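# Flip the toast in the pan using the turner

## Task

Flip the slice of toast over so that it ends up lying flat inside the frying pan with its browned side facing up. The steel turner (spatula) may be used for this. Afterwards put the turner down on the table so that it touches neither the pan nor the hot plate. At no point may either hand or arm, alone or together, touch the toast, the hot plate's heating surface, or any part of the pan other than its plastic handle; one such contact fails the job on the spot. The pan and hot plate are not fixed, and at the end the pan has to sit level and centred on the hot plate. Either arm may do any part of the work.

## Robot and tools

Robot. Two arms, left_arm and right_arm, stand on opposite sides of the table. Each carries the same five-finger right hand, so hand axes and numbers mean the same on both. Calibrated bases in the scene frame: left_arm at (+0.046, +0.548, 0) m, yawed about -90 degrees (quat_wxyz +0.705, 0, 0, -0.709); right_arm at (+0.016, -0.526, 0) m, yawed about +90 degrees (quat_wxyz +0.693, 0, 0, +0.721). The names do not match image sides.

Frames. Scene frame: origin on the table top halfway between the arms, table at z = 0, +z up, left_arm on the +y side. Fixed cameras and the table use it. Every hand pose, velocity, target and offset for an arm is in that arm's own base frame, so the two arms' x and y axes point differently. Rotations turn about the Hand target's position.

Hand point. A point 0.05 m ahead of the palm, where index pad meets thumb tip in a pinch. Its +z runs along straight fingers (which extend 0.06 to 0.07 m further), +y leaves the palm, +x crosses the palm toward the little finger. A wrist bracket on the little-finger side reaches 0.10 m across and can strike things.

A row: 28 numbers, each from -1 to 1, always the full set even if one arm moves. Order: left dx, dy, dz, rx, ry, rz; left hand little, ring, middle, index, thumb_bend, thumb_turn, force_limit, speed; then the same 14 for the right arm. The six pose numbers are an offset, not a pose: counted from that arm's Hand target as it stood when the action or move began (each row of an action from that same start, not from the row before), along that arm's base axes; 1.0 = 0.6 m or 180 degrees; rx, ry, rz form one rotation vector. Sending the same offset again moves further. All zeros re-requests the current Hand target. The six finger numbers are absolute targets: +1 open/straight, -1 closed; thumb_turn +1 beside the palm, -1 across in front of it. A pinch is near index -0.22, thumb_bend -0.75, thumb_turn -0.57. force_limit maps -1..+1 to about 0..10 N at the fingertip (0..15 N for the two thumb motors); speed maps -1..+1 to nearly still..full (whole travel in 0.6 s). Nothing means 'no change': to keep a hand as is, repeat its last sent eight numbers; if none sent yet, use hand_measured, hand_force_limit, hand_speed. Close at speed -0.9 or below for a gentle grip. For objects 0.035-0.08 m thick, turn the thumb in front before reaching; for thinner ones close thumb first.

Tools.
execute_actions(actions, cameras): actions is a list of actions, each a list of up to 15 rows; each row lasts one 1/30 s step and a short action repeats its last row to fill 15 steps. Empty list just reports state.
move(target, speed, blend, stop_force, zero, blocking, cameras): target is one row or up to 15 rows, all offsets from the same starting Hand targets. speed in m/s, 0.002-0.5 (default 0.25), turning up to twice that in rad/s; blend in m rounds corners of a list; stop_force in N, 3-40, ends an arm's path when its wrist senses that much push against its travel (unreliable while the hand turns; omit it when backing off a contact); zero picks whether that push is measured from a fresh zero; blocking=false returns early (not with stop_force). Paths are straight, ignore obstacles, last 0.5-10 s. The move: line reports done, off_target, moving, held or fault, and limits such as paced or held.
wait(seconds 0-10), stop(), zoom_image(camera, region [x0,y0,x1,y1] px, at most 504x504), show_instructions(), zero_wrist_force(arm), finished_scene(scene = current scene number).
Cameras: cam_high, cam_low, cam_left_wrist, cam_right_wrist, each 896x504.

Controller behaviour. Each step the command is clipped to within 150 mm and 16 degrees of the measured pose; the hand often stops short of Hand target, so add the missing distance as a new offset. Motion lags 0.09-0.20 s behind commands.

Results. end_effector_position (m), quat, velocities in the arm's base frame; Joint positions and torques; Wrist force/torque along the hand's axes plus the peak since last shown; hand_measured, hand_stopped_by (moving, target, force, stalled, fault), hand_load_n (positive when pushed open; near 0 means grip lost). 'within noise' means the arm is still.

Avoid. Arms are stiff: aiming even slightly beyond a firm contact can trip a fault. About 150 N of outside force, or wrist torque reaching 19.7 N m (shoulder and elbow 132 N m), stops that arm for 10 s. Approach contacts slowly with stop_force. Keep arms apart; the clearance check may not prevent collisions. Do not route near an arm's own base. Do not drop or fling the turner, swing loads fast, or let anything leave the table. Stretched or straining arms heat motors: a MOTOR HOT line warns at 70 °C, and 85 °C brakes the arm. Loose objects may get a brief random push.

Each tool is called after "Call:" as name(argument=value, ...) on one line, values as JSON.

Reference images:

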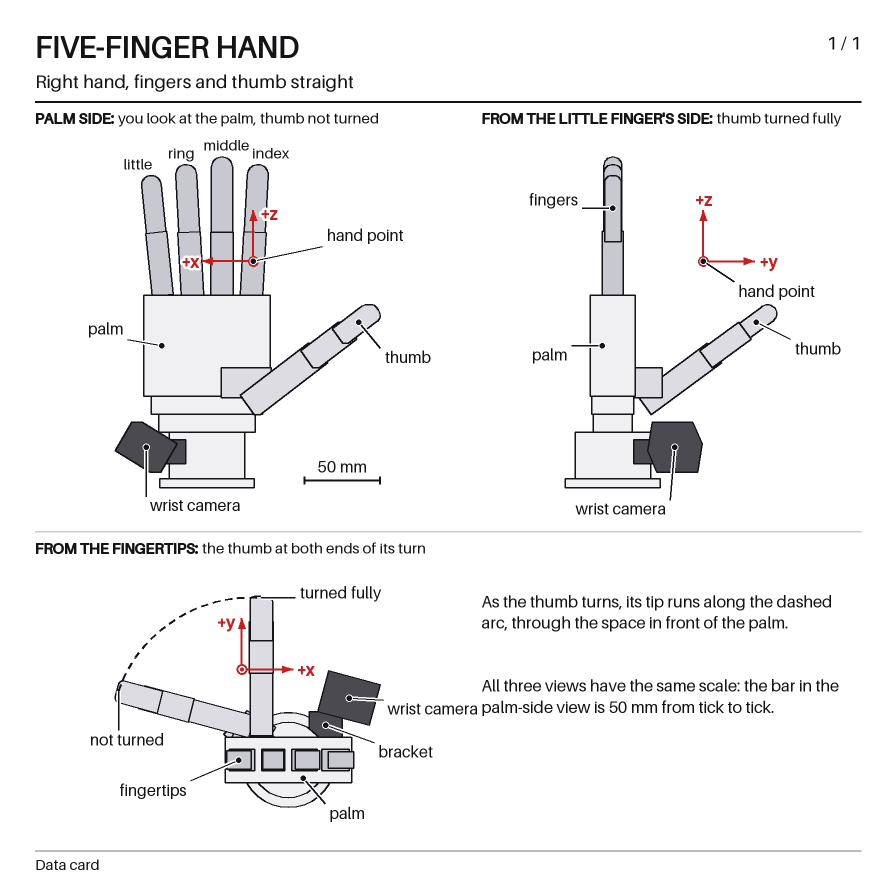

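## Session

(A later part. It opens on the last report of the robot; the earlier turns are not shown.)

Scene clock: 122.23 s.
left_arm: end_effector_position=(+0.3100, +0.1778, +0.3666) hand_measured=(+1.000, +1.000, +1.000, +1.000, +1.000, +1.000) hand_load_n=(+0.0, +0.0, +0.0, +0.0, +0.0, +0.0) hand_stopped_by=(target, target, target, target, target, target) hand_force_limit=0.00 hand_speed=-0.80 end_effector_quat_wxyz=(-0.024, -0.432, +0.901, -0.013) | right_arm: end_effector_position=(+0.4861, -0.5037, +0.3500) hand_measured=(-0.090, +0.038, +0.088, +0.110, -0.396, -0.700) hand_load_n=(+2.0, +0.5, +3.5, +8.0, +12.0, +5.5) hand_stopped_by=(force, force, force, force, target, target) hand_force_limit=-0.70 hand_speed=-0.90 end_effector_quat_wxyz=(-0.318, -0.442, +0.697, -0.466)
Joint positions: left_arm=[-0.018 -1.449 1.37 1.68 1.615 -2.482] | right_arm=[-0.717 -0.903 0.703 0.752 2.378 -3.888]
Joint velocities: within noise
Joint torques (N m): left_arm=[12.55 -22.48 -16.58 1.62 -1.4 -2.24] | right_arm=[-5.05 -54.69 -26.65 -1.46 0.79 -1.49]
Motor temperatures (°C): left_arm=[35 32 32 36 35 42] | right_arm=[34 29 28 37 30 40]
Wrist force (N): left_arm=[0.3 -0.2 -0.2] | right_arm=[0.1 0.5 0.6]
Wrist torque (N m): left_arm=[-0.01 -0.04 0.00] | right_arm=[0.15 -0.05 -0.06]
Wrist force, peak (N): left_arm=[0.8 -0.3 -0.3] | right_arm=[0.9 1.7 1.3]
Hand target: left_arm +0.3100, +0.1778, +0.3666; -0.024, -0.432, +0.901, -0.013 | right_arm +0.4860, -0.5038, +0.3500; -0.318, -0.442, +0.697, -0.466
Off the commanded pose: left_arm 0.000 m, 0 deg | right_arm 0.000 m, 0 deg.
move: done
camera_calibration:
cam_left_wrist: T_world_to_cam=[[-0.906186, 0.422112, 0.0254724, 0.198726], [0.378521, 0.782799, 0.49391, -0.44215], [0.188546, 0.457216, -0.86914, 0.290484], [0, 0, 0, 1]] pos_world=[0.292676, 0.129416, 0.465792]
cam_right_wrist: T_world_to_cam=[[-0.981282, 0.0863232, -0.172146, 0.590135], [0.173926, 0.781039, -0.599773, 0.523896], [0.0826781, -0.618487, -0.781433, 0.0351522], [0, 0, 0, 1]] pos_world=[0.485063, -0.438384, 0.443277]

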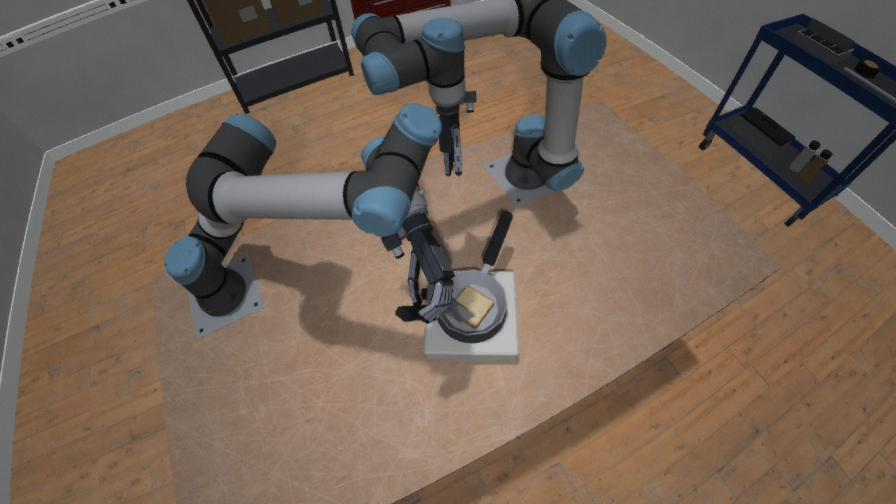

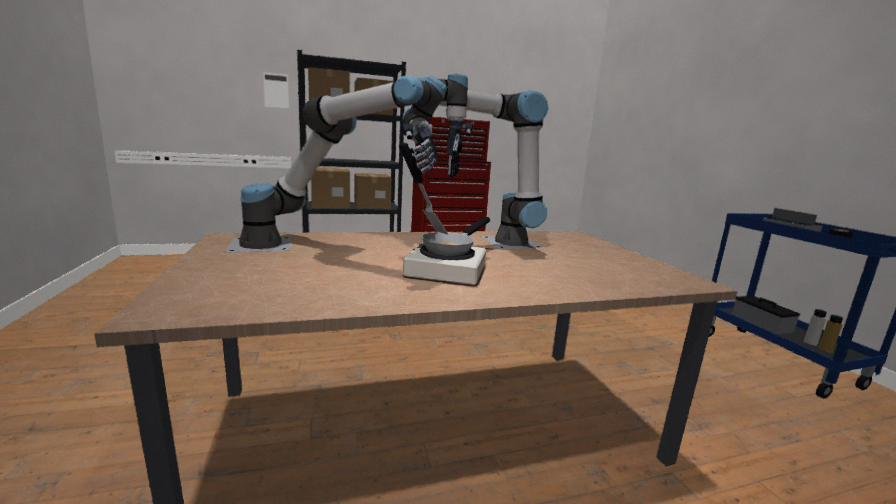

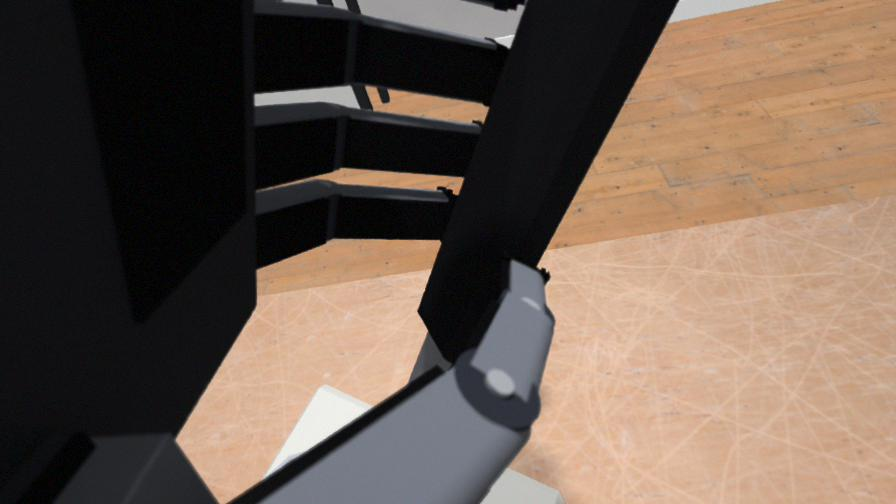

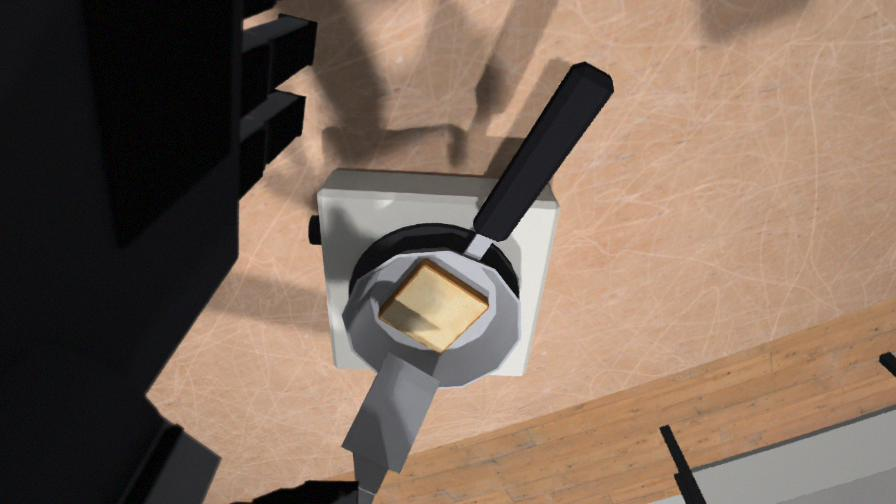

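Call:
zoom_image(camera="cam_high", region=[430, 280, 500, 340])

Call:
zoom_image(camera="cam_low", region=[410, 195, 480, 265])

Call:
zoom_image(camera="cam_right_wrist", region=[330, 320, 470, 504])

Scaled by 7.200 from the camera's 896x504 image, which has a finer 1280x720 frame.

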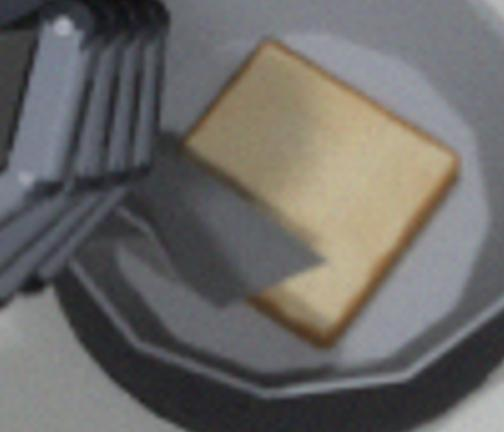

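Scaled by 7.200 from the camera's 896x504 image, which has a finer 1280x720 frame.

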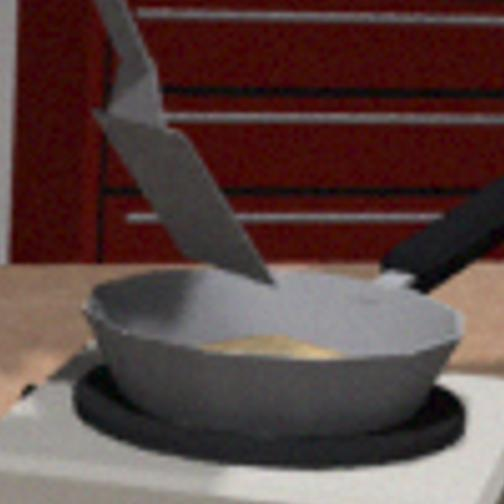

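Scaled by 2.739 from the camera's 896x504 image, which has a finer 1280x720 frame.

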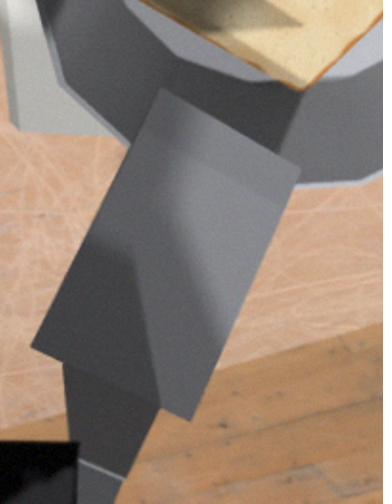

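Call:
move(target=[0,0,0,0,0,0,1,1,1,1,1,1,0,-0.8, -0.0265,-0.0098,-0.09,0,0,0,-0.5,-0.4,-0.5,-0.4,-0.4,-0.7,-0.7,-0.9], speed=0.05, stop_force=6)

Call:
zoom_image(camera="cam_right_wrist", region=[330, 240, 550, 440])

Call:
zoom_image(camera="cam_high", region=[420, 270, 510, 350])

Call:
zoom_image(camera="cam_low", region=[400, 195, 490, 275])

Scene clock: 130.67 s.
left_arm: end_effector_position=(+0.3100, +0.1778, +0.3666) hand_measured=(+1.000, +1.000, +1.000, +1.000, +1.000, +1.000) hand_load_n=(+0.0, +0.0, +0.0, +0.0, +0.0, +0.0) hand_stopped_by=(target, target, target, target, target, target) hand_force_limit=0.00 hand_speed=-0.80 end_effector_quat_wxyz=(-0.024, -0.432, +0.901, -0.013) | right_arm: end_effector_position=(+0.4701, -0.5097, +0.2960) hand_measured=(-0.090, +0.038, +0.088, +0.110, -0.396, -0.700) hand_load_n=(+2.0, +0.5, +3.5, +8.0, +12.0, +5.5) hand_stopped_by=(force, force, force, force, target, target) hand_force_limit=-0.70 hand_speed=-0.90 end_effector_quat_wxyz=(-0.318, -0.442, +0.697, -0.466)
Joint positions: left_arm=[-0.018 -1.449 1.37 1.68 1.615 -2.482] | right_arm=[-0.743 -0.962 0.937 0.563 2.356 -3.907]
Joint velocities: within noise
Joint torques (N m): left_arm=[11.86 -22.48 -19.56 1.5 -1.21 -1.77] | right_arm=[9.64 -46.63 -37 1.03 2.64 1.49]
Motor temperatures (°C): left_arm=[35 32 32 36 35 42] | right_arm=[33 29 28 37 30 40]
Wrist force (N): left_arm=[0.3 -0.1 -0.3] | right_arm=[-0.6 0.5 1.0]
Wrist torque (N m): left_arm=[0.02 -0.05 0.01] | right_arm=[0.15 0.02 -0.14]
Wrist force, peak (N): left_arm=[0.4 -0.6 -0.5] | right_arm=[-1.0 1.2 1.5]
Hand target: left_arm +0.3100, +0.1778, +0.3666; -0.024, -0.432, +0.901, -0.013 | right_arm +0.4701, -0.5097, +0.2960; -0.318, -0.442, +0.697, -0.466
Off the commanded pose: left_arm 0.000 m, 0 deg | right_arm 0.000 m, 0 deg.
move: done
camera_calibration:
cam_left_wrist: T_world_to_cam=[[-0.906186, 0.422112, 0.0254726, 0.198726], [0.378521, 0.782799, 0.49391, -0.44215], [0.188545, 0.457216, -0.86914, 0.290485], [0, 0, 0, 1]] pos_world=[0.292676, 0.129416, 0.465792]
cam_right_wrist: T_world_to_cam=[[-0.981312, 0.0863451, -0.171963, 0.565685], [0.173838, 0.780983, -0.599872, 0.498961], [0.0825039, -0.618555, -0.781398, -0.00931795], [0, 0, 0, 1]] pos_world=[0.469144, -0.444288, 0.389308]

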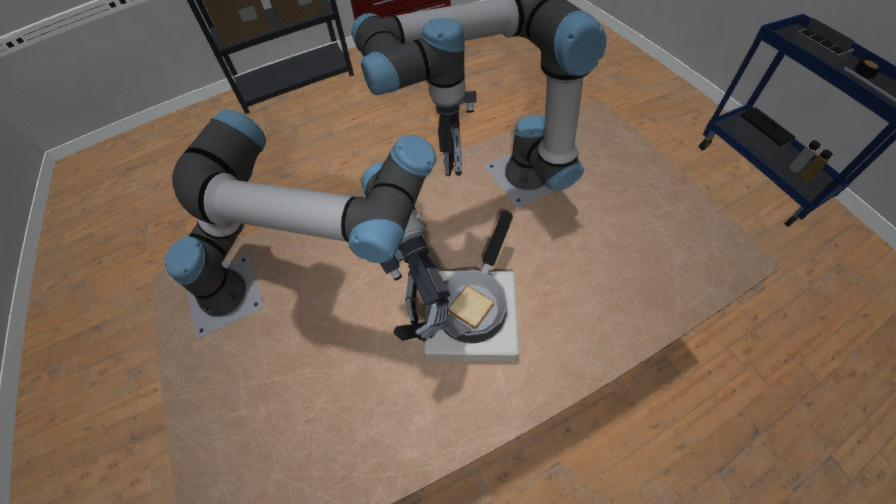

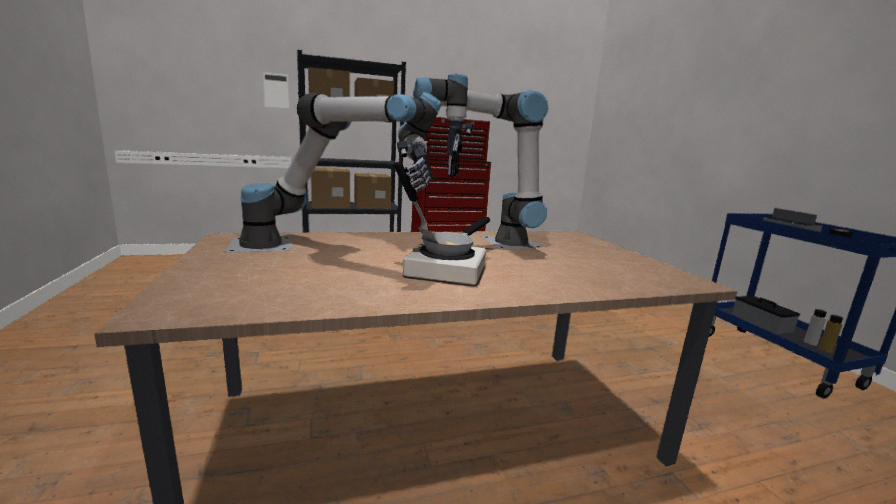

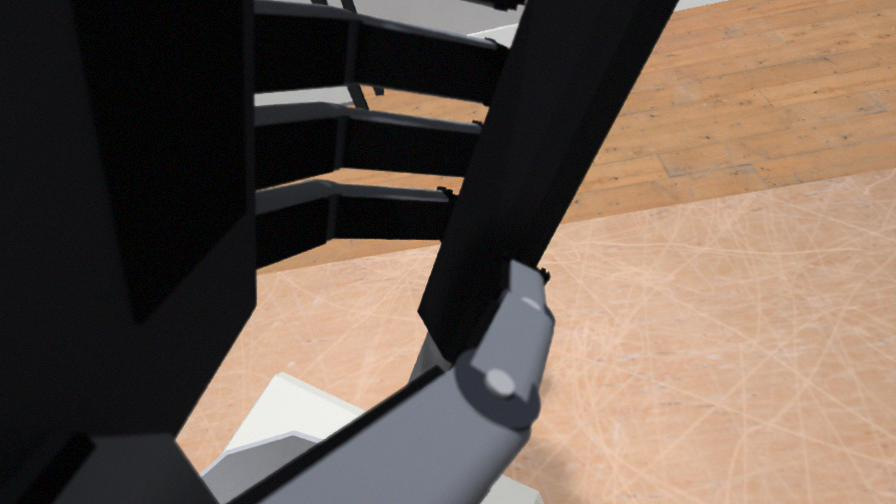

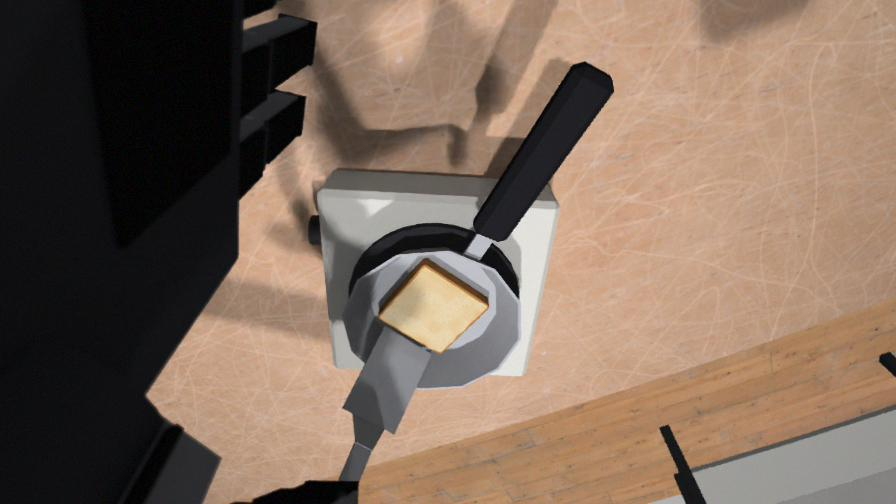

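Scaled by 2.291 from the camera's 896x504 image, which has a finer 1280x720 frame.

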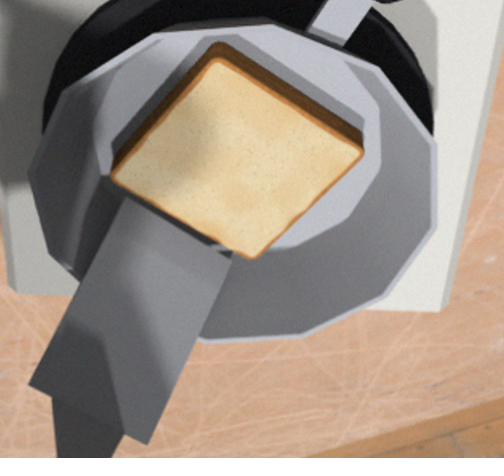

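Scaled by 5.600 from the camera's 896x504 image, which has a finer 1280x720 frame.

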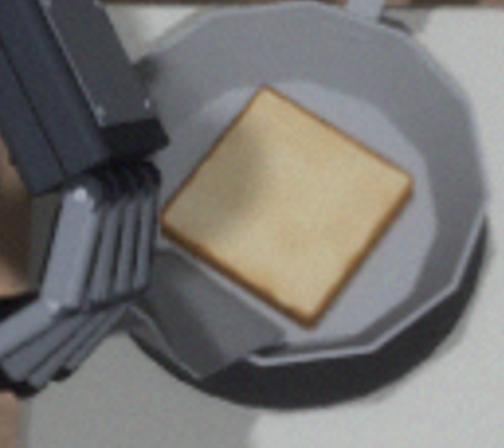

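Scaled by 5.600 from the camera's 896x504 image, which has a finer 1280x720 frame.

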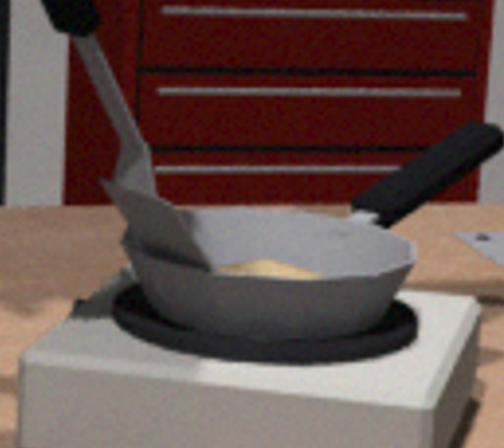

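Call:
move(target=[0,0,0,0,0,0,1,1,1,1,1,1,0,-0.8, -0.0047,-0.0017,0,0,0,0,-0.5,-0.4,-0.5,-0.4,-0.4,-0.7,-0.7,-0.9], cameras=[])

Call:
move(target=[0,0,0,0,0,0,1,1,1,1,1,1,0,-0.8, 0,0,-0.042,0,0,0,-0.5,-0.4,-0.5,-0.4,-0.4,-0.7,-0.7,-0.9], speed=0.012, stop_force=3)

Call:
zoom_image(camera="cam_right_wrist", region=[330, 240, 550, 440])

Call:
zoom_image(camera="cam_low", region=[400, 195, 490, 275])

Scene clock: 135.07 s.
left_arm: end_effector_position=(+0.3100, +0.1778, +0.3666) hand_measured=(+1.000, +1.000, +1.000, +1.000, +1.000, +1.000) hand_load_n=(+0.0, +0.0, +0.0, +0.0, +0.0, +0.0) hand_stopped_by=(target, target, target, target, target, target) hand_force_limit=0.00 hand_speed=-0.80 end_effector_quat_wxyz=(-0.024, -0.432, +0.901, -0.013) | right_arm: end_effector_position=(+0.4673, -0.5107, +0.2960) hand_measured=(-0.090, +0.038, +0.088, +0.110, -0.396, -0.700) hand_load_n=(+1.5, +1.0, +4.0, +7.5, +12.0, +4.5) hand_stopped_by=(force, force, force, force, target, target) hand_force_limit=-0.70 hand_speed=-0.90 end_effector_quat_wxyz=(-0.318, -0.442, +0.697, -0.466)
Joint positions: left_arm=[-0.018 -1.449 1.37 1.68 1.615 -2.482] | right_arm=[-0.748 -0.968 0.947 0.557 2.352 -3.91]
Joint velocities: within noise
Joint torques (N m): left_arm=[11.17 -23.47 -23.42 1.69 -1.41 -1.63] | right_arm=[-4.07 -52.55 -26.85 -0.5 0.2 -1.99]
Motor temperatures (°C): left_arm=[35 32 32 36 35 42] | right_arm=[33 29 28 37 30 40]
Wrist force (N): left_arm=[0.3 -0.5 -0.4] | right_arm=[-0.6 0.3 0.9]
Wrist torque (N m): left_arm=[-0.04 -0.05 -0.01] | right_arm=[0.22 -0.06 -0.03]
Wrist force, peak (N): left_arm=[0.5 -0.6 -0.4] | right_arm=[-0.6 0.8 1.4]
Hand target: left_arm +0.3100, +0.1778, +0.3666; -0.024, -0.432, +0.901, -0.013 | right_arm +0.4673, -0.5107, +0.2960; -0.318, -0.442, +0.697, -0.466
Off the commanded pose: left_arm 0.000 m, 0 deg | right_arm 0.000 m, 0 deg.
move: done
No camera images: "cameras" was empty.

Scene clock: 137.50 s.
left_arm: end_effector_position=(+0.3100, +0.1778, +0.3666) hand_measured=(+1.000, +1.000, +1.000, +1.000, +1.000, +1.000) hand_load_n=(+0.0, +0.0, +0.0, +0.0, +0.0, +0.0) hand_stopped_by=(target, target, target, target, target, target) hand_force_limit=0.00 hand_speed=-0.80 end_effector_quat_wxyz=(-0.024, -0.432, +0.901, -0.013) | right_arm: end_effector_position=(+0.4673, -0.5107, +0.2791) hand_measured=(-0.090, +0.038, +0.088, +0.110, -0.396, -0.700) hand_load_n=(+0.0, +3.0, +4.0, +7.0, +11.0, +1.5) hand_stopped_by=(force, force, force, force, target, target) hand_force_limit=-0.70 hand_speed=-0.90 end_effector_quat_wxyz=(-0.318, -0.442, +0.697, -0.466)
Joint positions: left_arm=[-0.018 -1.449 1.37 1.68 1.615 -2.482] | right_arm=[-0.747 -0.968 0.99 0.514 2.352 -3.91]
Joint velocities: within noise
Joint torques (N m): left_arm=[12.95 -23.81 -24.72 1.65 -1.22 -1.4] | right_arm=[3.23 -57.94 -36.47 2.43 1.65 1.48]
Motor temperatures (°C): left_arm=[35 32 32 36 35 42] | right_arm=[33 29 28 37 30 40]
Wrist force (N): left_arm=[0.4 -0.3 -0.2] | right_arm=[-0.1 0.2 0.4]
Wrist torque (N m): left_arm=[-0.02 -0.06 0.00] | right_arm=[0.21 -0.05 -0.02]
Wrist force, peak (N): left_arm=[0.4 -0.6 -0.6] | right_arm=[2.9 0.5 0.0]
Hand target: left_arm +0.3100, +0.1778, +0.3666; -0.024, -0.432, +0.901, -0.013 | right_arm +0.4673, -0.5107, +0.2791; -0.318, -0.442, +0.697, -0.466 (not the last commanded pose)
Off the commanded pose: left_arm 0.000 m, 0 deg | right_arm 0.008 m, 0 deg.
move: contact (right_arm)
camera_calibration:
cam_left_wrist: T_world_to_cam=[[-0.906186, 0.422112, 0.0254724, 0.198726], [0.37852, 0.782799, 0.49391, -0.44215], [0.188546, 0.457216, -0.86914, 0.290485], [0, 0, 0, 1]] pos_world=[0.292676, 0.129416, 0.465792]
cam_right_wrist: T_world_to_cam=[[-0.981301, 0.0863859, -0.172005, 0.560119], [0.1739, 0.780949, -0.599898, 0.490067], [0.0825045, -0.618592, -0.781368, -0.022955], [0, 0, 0, 1]] pos_world=[0.466316, -0.445303, 0.372397]

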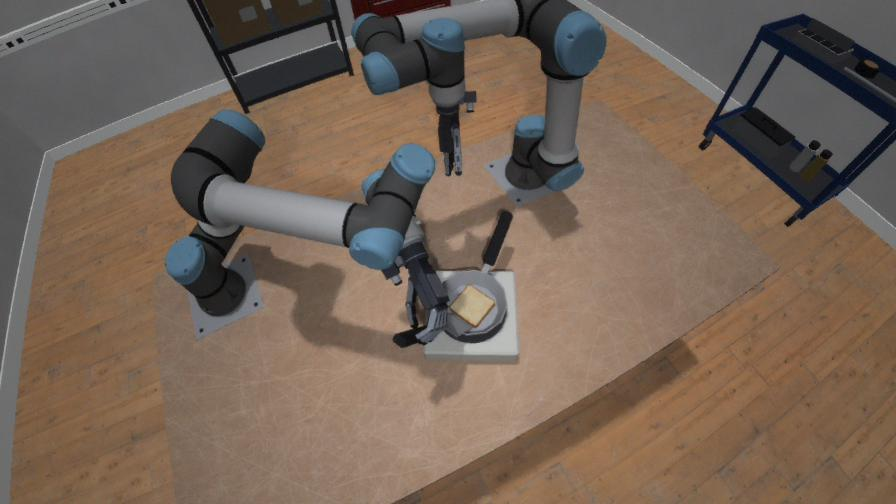

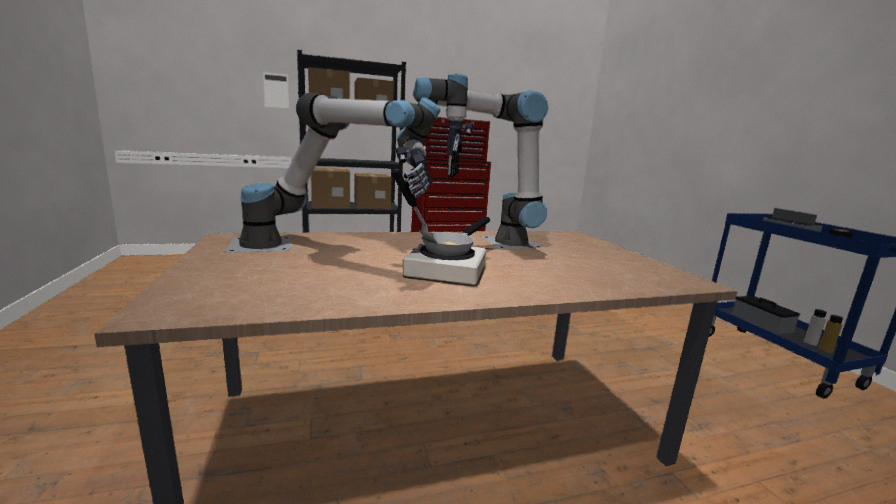

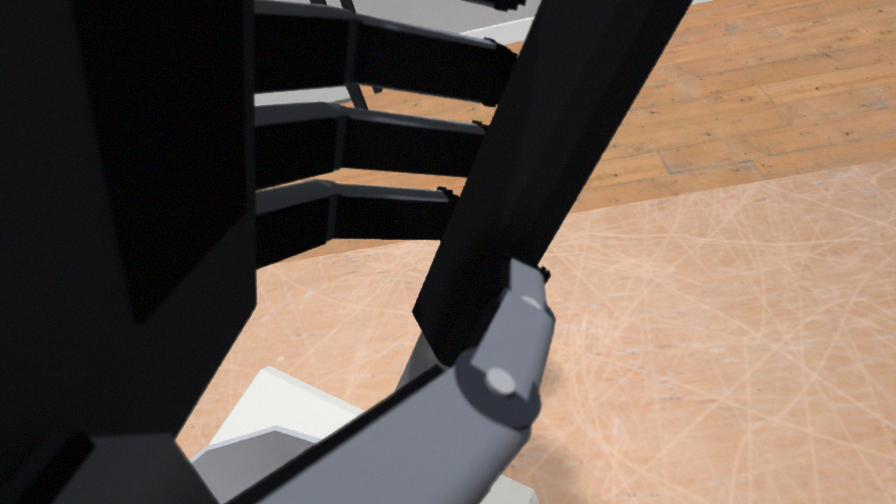

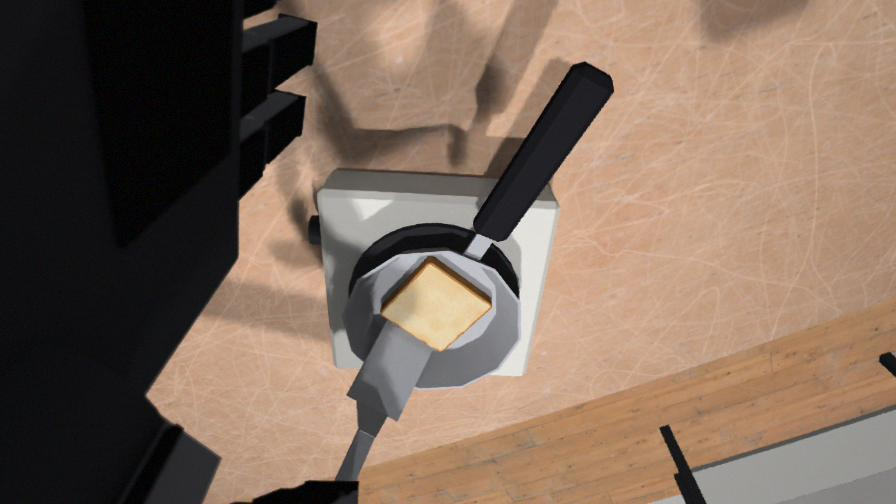

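Scaled by 2.291 from the camera's 896x504 image, which has a finer 1280x720 frame.

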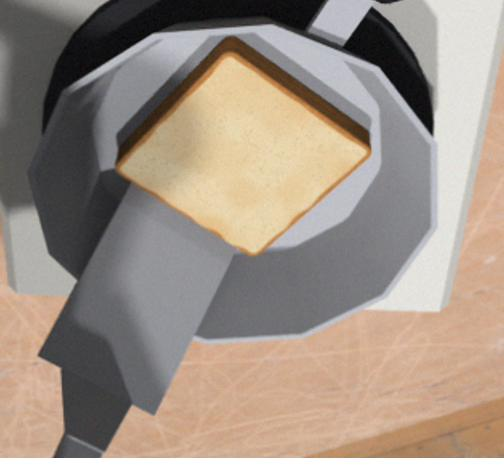

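Scaled by 5.600 from the camera's 896x504 image, which has a finer 1280x720 frame.

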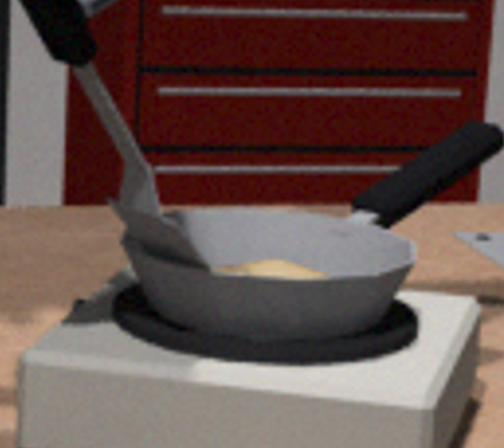

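Call:
move(target=[0,0,0,0,0,0,1,1,1,1,1,1,0,-0.8, 0.0188,0.0069,0.0017,0,0,0,-0.5,-0.4,-0.5,-0.4,-0.4,-0.7,-0.7,-0.9], speed=0.012, stop_force=4, cameras=["cam_right_wrist"])

Call:
zoom_image(camera="cam_right_wrist", region=[330, 240, 550, 440])

Scene clock: 143.37 s.
left_arm: end_effector_position=(+0.3100, +0.1778, +0.3666) hand_measured=(+1.000, +1.000, +1.000, +1.000, +1.000, +1.000) hand_load_n=(+0.0, +0.0, +0.0, +0.0, +0.0, +0.0) hand_stopped_by=(target, target, target, target, target, target) hand_force_limit=0.00 hand_speed=-0.80 end_effector_quat_wxyz=(-0.024, -0.432, +0.901, -0.013) | right_arm: end_effector_position=(+0.4786, -0.5065, +0.2801) hand_measured=(-0.090, +0.038, +0.088, +0.110, -0.396, -0.700) hand_load_n=(+0.0, +1.0, +3.5, +8.0, +11.0, +2.5) hand_stopped_by=(force, force, force, force, target, target) hand_force_limit=-0.70 hand_speed=-0.90 end_effector_quat_wxyz=(-0.318, -0.442, +0.697, -0.466)
Joint positions: left_arm=[-0.018 -1.449 1.37 1.68 1.615 -2.482] | right_arm=[-0.729 -0.943 0.948 0.54 2.368 -3.897]
Joint velocities: within noise
Joint torques (N m): left_arm=[12.8 -25.03 -28.02 1.67 -1.25 -0.84] | right_arm=[-6.59 -58 -16.67 -1.58 -1.21 0.08]
Motor temperatures (°C): left_arm=[35 32 32 36 35 42] | right_arm=[33 29 28 37 30 40]
Wrist force (N): left_arm=[0.4 -0.1 -0.3] | right_arm=[3.3 0.8 0.3]
Wrist torque (N m): left_arm=[0.01 -0.05 0.01] | right_arm=[0.24 0.05 0.02]
Wrist force, peak (N): left_arm=[0.4 -0.5 -0.5] | right_arm=[3.9 0.6 0.4]
Hand target: left_arm +0.3100, +0.1778, +0.3666; -0.024, -0.432, +0.901, -0.013 | right_arm +0.4786, -0.5065, +0.2801; -0.318, -0.442, +0.697, -0.466
Off the commanded pose: left_arm 0.000 m, 0 deg | right_arm 0.000 m, 0 deg.
move: done
camera_calibration:
cam_right_wrist: T_world_to_cam=[[-0.981295, 0.0863652, -0.17205, 0.571022], [0.173912, 0.780949, -0.599895, 0.485462], [0.0825524, -0.618595, -0.781361, -0.0205451], [0, 0, 0, 1]] pos_world=[0.477609, -0.441146, 0.373418]
Images, in order (width x height): cam_right_wrist 896x504.

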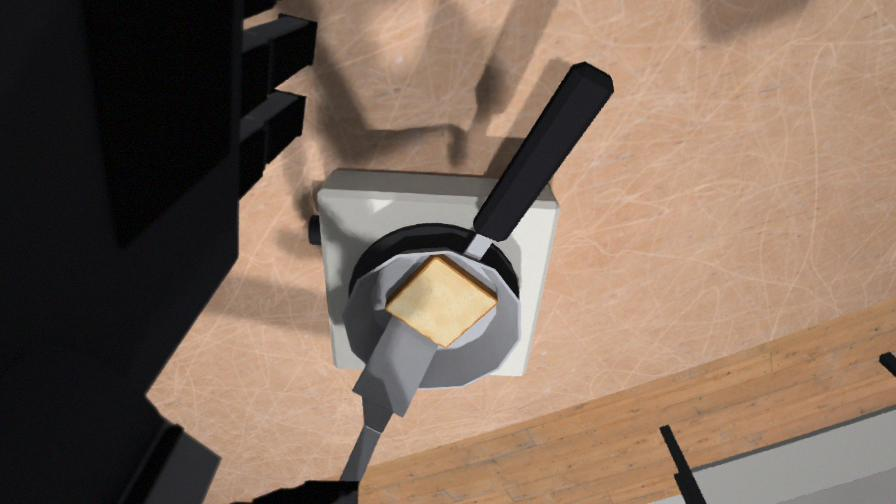

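Scaled by 2.291 from the camera's 896x504 image, which has a finer 1280x720 frame.

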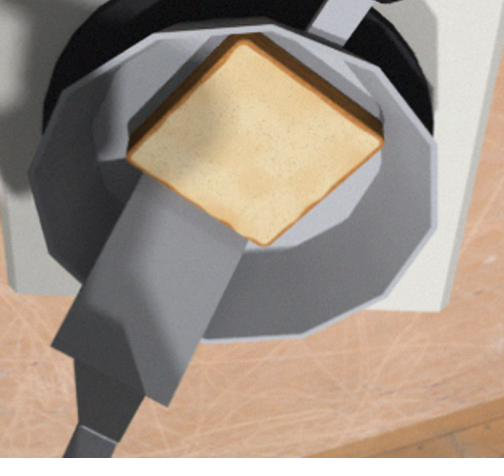

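Call:
move(target=[0,0,0,0,0,0,1,1,1,1,1,1,0,-0.8, -0.0455,-0.0168,-0.034,0.0173,-0.0469,0,-0.5,-0.4,-0.5,-0.4,-0.4,-0.7,-0.7,-0.9], speed=0.03, cameras=["cam_right_wrist"])

Call:
move(target=[0,0,0,0,0,0,1,1,1,1,1,1,0,-0.8, 0,0,-0.02,0,0,0,-0.5,-0.4,-0.5,-0.4,-0.4,-0.7,-0.7,-0.9], speed=0.01, stop_force=3, cameras=["cam_low","cam_right_wrist"])

Call:
zoom_image(camera="cam_right_wrist", region=[330, 240, 550, 440])

Call:
zoom_image(camera="cam_low", region=[400, 195, 490, 275])

Scene clock: 148.43 s.
left_arm: end_effector_position=(+0.3100, +0.1778, +0.3666) hand_measured=(+1.000, +1.000, +1.000, +1.000, +1.000, +1.000) hand_load_n=(+0.0, +0.0, +0.0, +0.0, +0.0, +0.0) hand_stopped_by=(target, target, target, target, target, target) hand_force_limit=0.00 hand_speed=-0.80 end_effector_quat_wxyz=(-0.024, -0.432, +0.901, -0.013) | right_arm: end_effector_position=(+0.4512, -0.5166, +0.2596) hand_measured=(-0.090, +0.038, +0.088, +0.110, -0.396, -0.700) hand_load_n=(+0.0, +1.5, +4.0, +7.5, +11.0, +2.5) hand_stopped_by=(force, force, force, force, target, target) hand_force_limit=-0.70 hand_speed=-0.90 end_effector_quat_wxyz=(-0.254, -0.415, +0.731, -0.479)
Joint positions: left_arm=[-0.018 -1.449 1.37 1.68 1.615 -2.482] | right_arm=[-0.812 -1.035 1.104 0.478 2.223 -3.792]
Joint velocities: within noise
Joint torques (N m): left_arm=[13.08 -26.04 -30.97 1.58 -1.24 -0.72] | right_arm=[7.53 -43.9 -36.6 0.83 2.74 -1.36]
Motor temperatures (°C): left_arm=[35 32 32 36 35 42] | right_arm=[33 29 28 37 30 40]
Wrist force (N): left_arm=[0.6 -0.3 -0.2] | right_arm=[-0.5 -0.1 0.5]
Wrist torque (N m): left_arm=[-0.02 -0.08 0.01] | right_arm=[0.20 0.02 0.02]
Wrist force, peak (N): left_arm=[0.5 -0.7 -0.2] | right_arm=[3.6 0.4 0.4]
Hand target: left_arm +0.3100, +0.1778, +0.3666; -0.024, -0.432, +0.901, -0.013 | right_arm +0.4513, -0.5166, +0.2597; -0.254, -0.415, +0.731, -0.479
Off the commanded pose: left_arm 0.000 m, 0 deg | right_arm 0.000 m, 0 deg.
move: done
camera_calibration:
cam_right_wrist: T_world_to_cam=[[-0.94563, 0.0995849, -0.309623, 0.567966], [0.257215, 0.811608, -0.524531, 0.444542], [0.199057, -0.575652, -0.793096, -0.067871], [0, 0, 0, 1]] pos_world=[0.436253, -0.456425, 0.355203]
Images, in order (width x height): cam_right_wrist 896x504.

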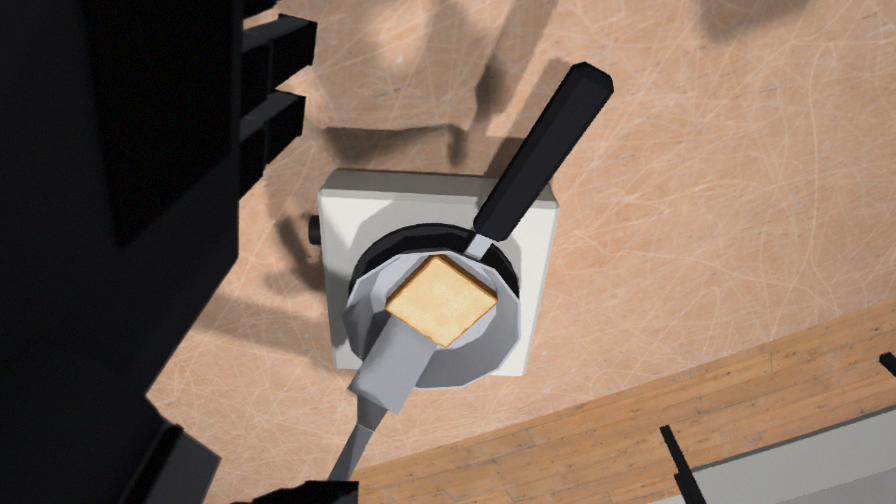

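Scene clock: 149.77 s.
left_arm: end_effector_position=(+0.3100, +0.1778, +0.3666) hand_measured=(+1.000, +1.000, +1.000, +1.000, +1.000, +1.000) hand_load_n=(+0.0, +0.0, +0.0, +0.0, +0.0, +0.0) hand_stopped_by=(target, target, target, target, target, target) hand_force_limit=0.00 hand_speed=-0.80 end_effector_quat_wxyz=(-0.024, -0.432, +0.901, -0.013) | right_arm: end_effector_position=(+0.4513, -0.5166, +0.2568) hand_measured=(-0.090, +0.038, +0.088, +0.110, -0.396, -0.700) hand_load_n=(+0.0, +2.0, +4.0, +6.5, +12.5, +1.0) hand_stopped_by=(force, force, force, force, target, target) hand_force_limit=-0.70 hand_speed=-0.90 end_effector_quat_wxyz=(-0.254, -0.415, +0.731, -0.479)
Joint positions: left_arm=[-0.018 -1.449 1.37 1.68 1.615 -2.482] | right_arm=[-0.812 -1.035 1.11 0.471 2.224 -3.792]
Joint velocities: within noise
Joint torques (N m): left_arm=[12.97 -26.09 -31.41 1.55 -1.29 -0.68] | right_arm=[3.83 -55.39 -35.64 2.56 1.65 -1.32]
Motor temperatures (°C): left_arm=[35 32 32 36 35 42] | right_arm=[33 29 28 37 30 40]
Wrist force (N): left_arm=[0.2 -0.1 -0.2] | right_arm=[0.5 -0.6 0.3]
Wrist torque (N m): left_arm=[0.01 -0.03 0.00] | right_arm=[0.20 -0.01 0.03]
Wrist force, peak (N): left_arm=[0.7 -0.3 -0.3] | right_arm=[3.2 -0.1 -0.3]
Hand target: left_arm +0.3100, +0.1778, +0.3666; -0.024, -0.432, +0.901, -0.013 | right_arm +0.4513, -0.5166, +0.2568; -0.254, -0.415, +0.731, -0.479 (not the last commanded pose)
Off the commanded pose: left_arm 0.000 m, 0 deg | right_arm 0.009 m, 0 deg.
move: contact (right_arm)
camera_calibration:
cam_right_wrist: T_world_to_cam=[[-0.945759, 0.0995213, -0.309251, 0.56707], [0.256987, 0.811531, -0.524762, 0.443167], [0.198741, -0.575772, -0.793088, -0.0700282], [0, 0, 0, 1]] pos_world=[0.436341, -0.456399, 0.352385]
Images, in order (width x height): cam_low 896x504, cam_right_wrist 896x504.

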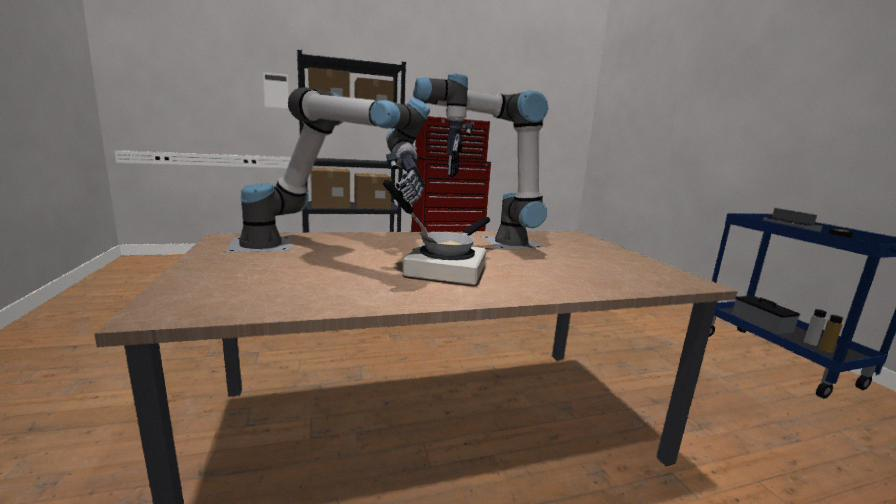

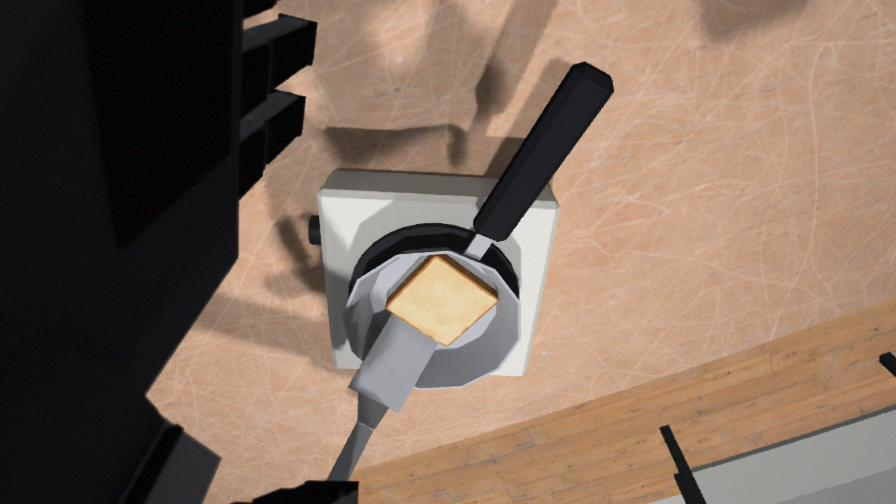

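Scaled by 2.291 from the camera's 896x504 image, which has a finer 1280x720 frame.

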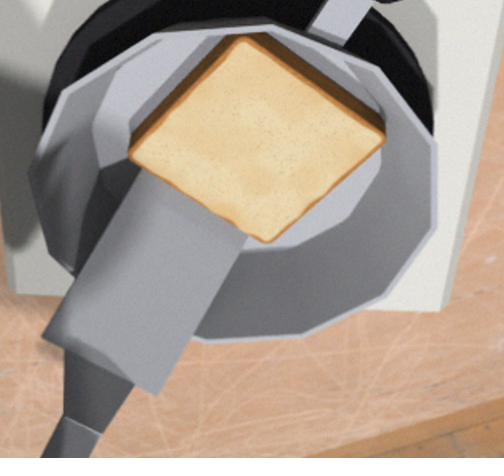

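Scaled by 5.600 from the camera's 896x504 image, which has a finer 1280x720 frame.

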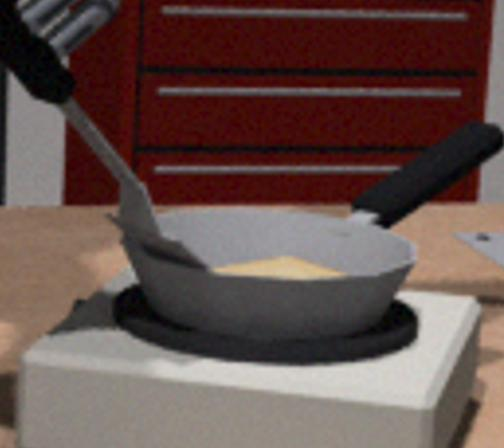

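Call:
move(target=[0,0,0,0,0,0,1,1,1,1,1,1,0,-0.8, 0.0219,0.0081,0.0007,0,0,0,-0.5,-0.4,-0.5,-0.4,-0.4,-0.7,-0.7,-0.9], speed=0.012, stop_force=5, cameras=["cam_low","cam_right_wrist"])

Call:
zoom_image(camera="cam_right_wrist", region=[330, 240, 550, 440])

Call:
zoom_image(camera="cam_low", region=[400, 195, 490, 275])

Scene clock: 153.83 s.
left_arm: end_effector_position=(+0.3100, +0.1778, +0.3666) hand_measured=(+1.000, +1.000, +1.000, +1.000, +1.000, +1.000) hand_load_n=(+0.0, +0.0, +0.0, +0.0, +0.0, +0.0) hand_stopped_by=(target, target, target, target, target, target) hand_force_limit=0.00 hand_speed=-0.80 end_effector_quat_wxyz=(-0.024, -0.432, +0.901, -0.013) | right_arm: end_effector_position=(+0.4644, -0.5118, +0.2572) hand_measured=(-0.090, +0.038, +0.088, +0.110, -0.396, -0.700) hand_load_n=(+0.0, +1.5, +4.0, +8.0, +11.0, +2.0) hand_stopped_by=(force, force, force, force, target, target) hand_force_limit=-0.70 hand_speed=-0.90 end_effector_quat_wxyz=(-0.254, -0.415, +0.731, -0.479)
Joint positions: left_arm=[-0.018 -1.449 1.37 1.68 1.615 -2.482] | right_arm=[-0.789 -1.009 1.071 0.495 2.243 -3.777]
Joint velocities: within noise
Joint torques (N m): left_arm=[12.75 -26.86 -34.04 1.65 -1.4 -0.29] | right_arm=[-7.72 -56.84 -17.68 -1.47 -1.07 -1.38]
Motor temperatures (°C): left_arm=[35 32 32 36 35 42] | right_arm=[33 29 28 37 30 40]
Wrist force (N): left_arm=[0.3 -0.4 -0.1] | right_arm=[0.8 0.3 0.5]
Wrist torque (N m): left_arm=[-0.05 -0.04 0.00] | right_arm=[0.16 0.00 0.04]
Wrist force, peak (N): left_arm=[0.6 -0.5 -0.4] | right_arm=[4.0 0.1 -0.3]
Hand target: left_arm +0.3100, +0.1778, +0.3666; -0.024, -0.432, +0.901, -0.013 | right_arm +0.4644, -0.5118, +0.2572; -0.254, -0.415, +0.731, -0.479
Off the commanded pose: left_arm 0.000 m, 0 deg | right_arm 0.000 m, 0 deg.
move: done
camera_calibration:
cam_right_wrist: T_world_to_cam=[[-0.945756, 0.0995282, -0.309257, 0.579143], [0.256996, 0.81153, -0.524759, 0.436063], [0.198743, -0.575771, -0.793088, -0.0695105], [0, 0, 0, 1]] pos_world=[0.449477, -0.451541, 0.352804]
Images, in order (width x height): cam_low 896x504, cam_right_wrist 896x504.

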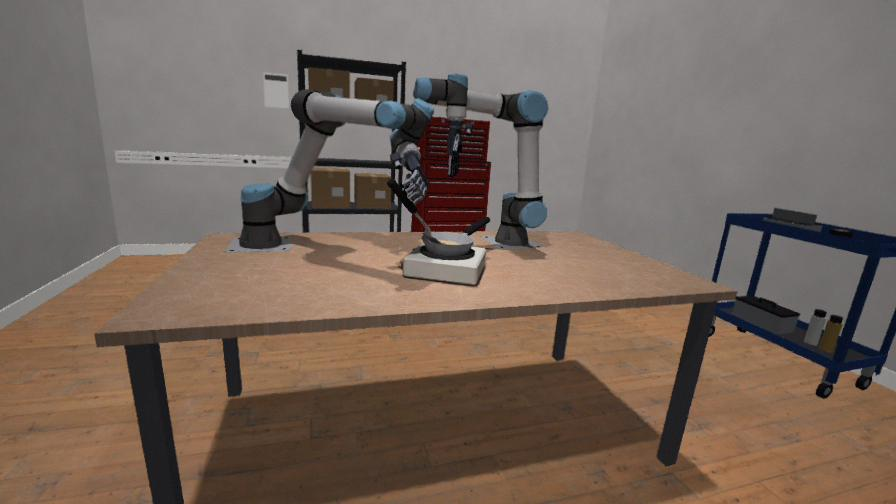

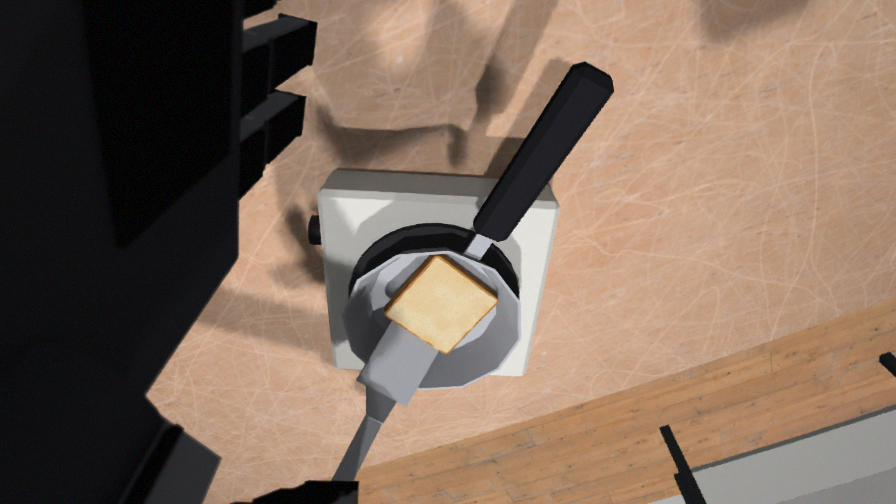

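Scaled by 2.291 from the camera's 896x504 image, which has a finer 1280x720 frame.

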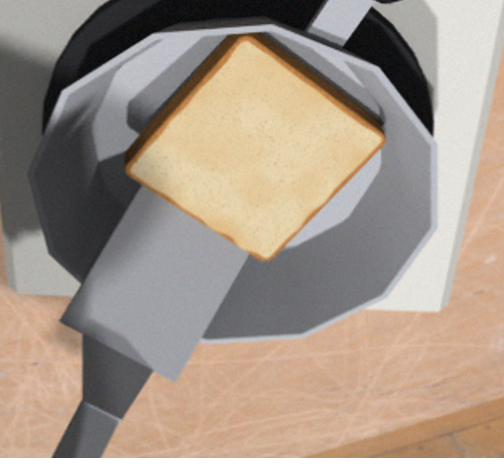

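Scaled by 5.600 from the camera's 896x504 image, which has a finer 1280x720 frame.

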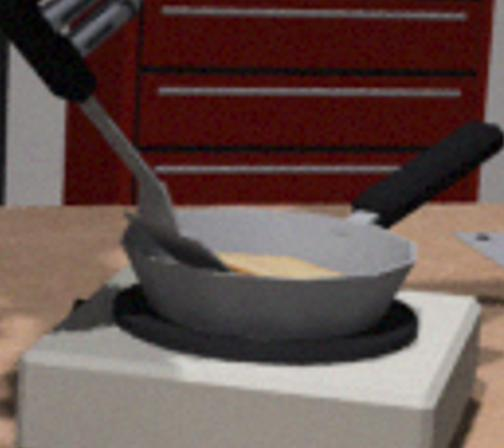

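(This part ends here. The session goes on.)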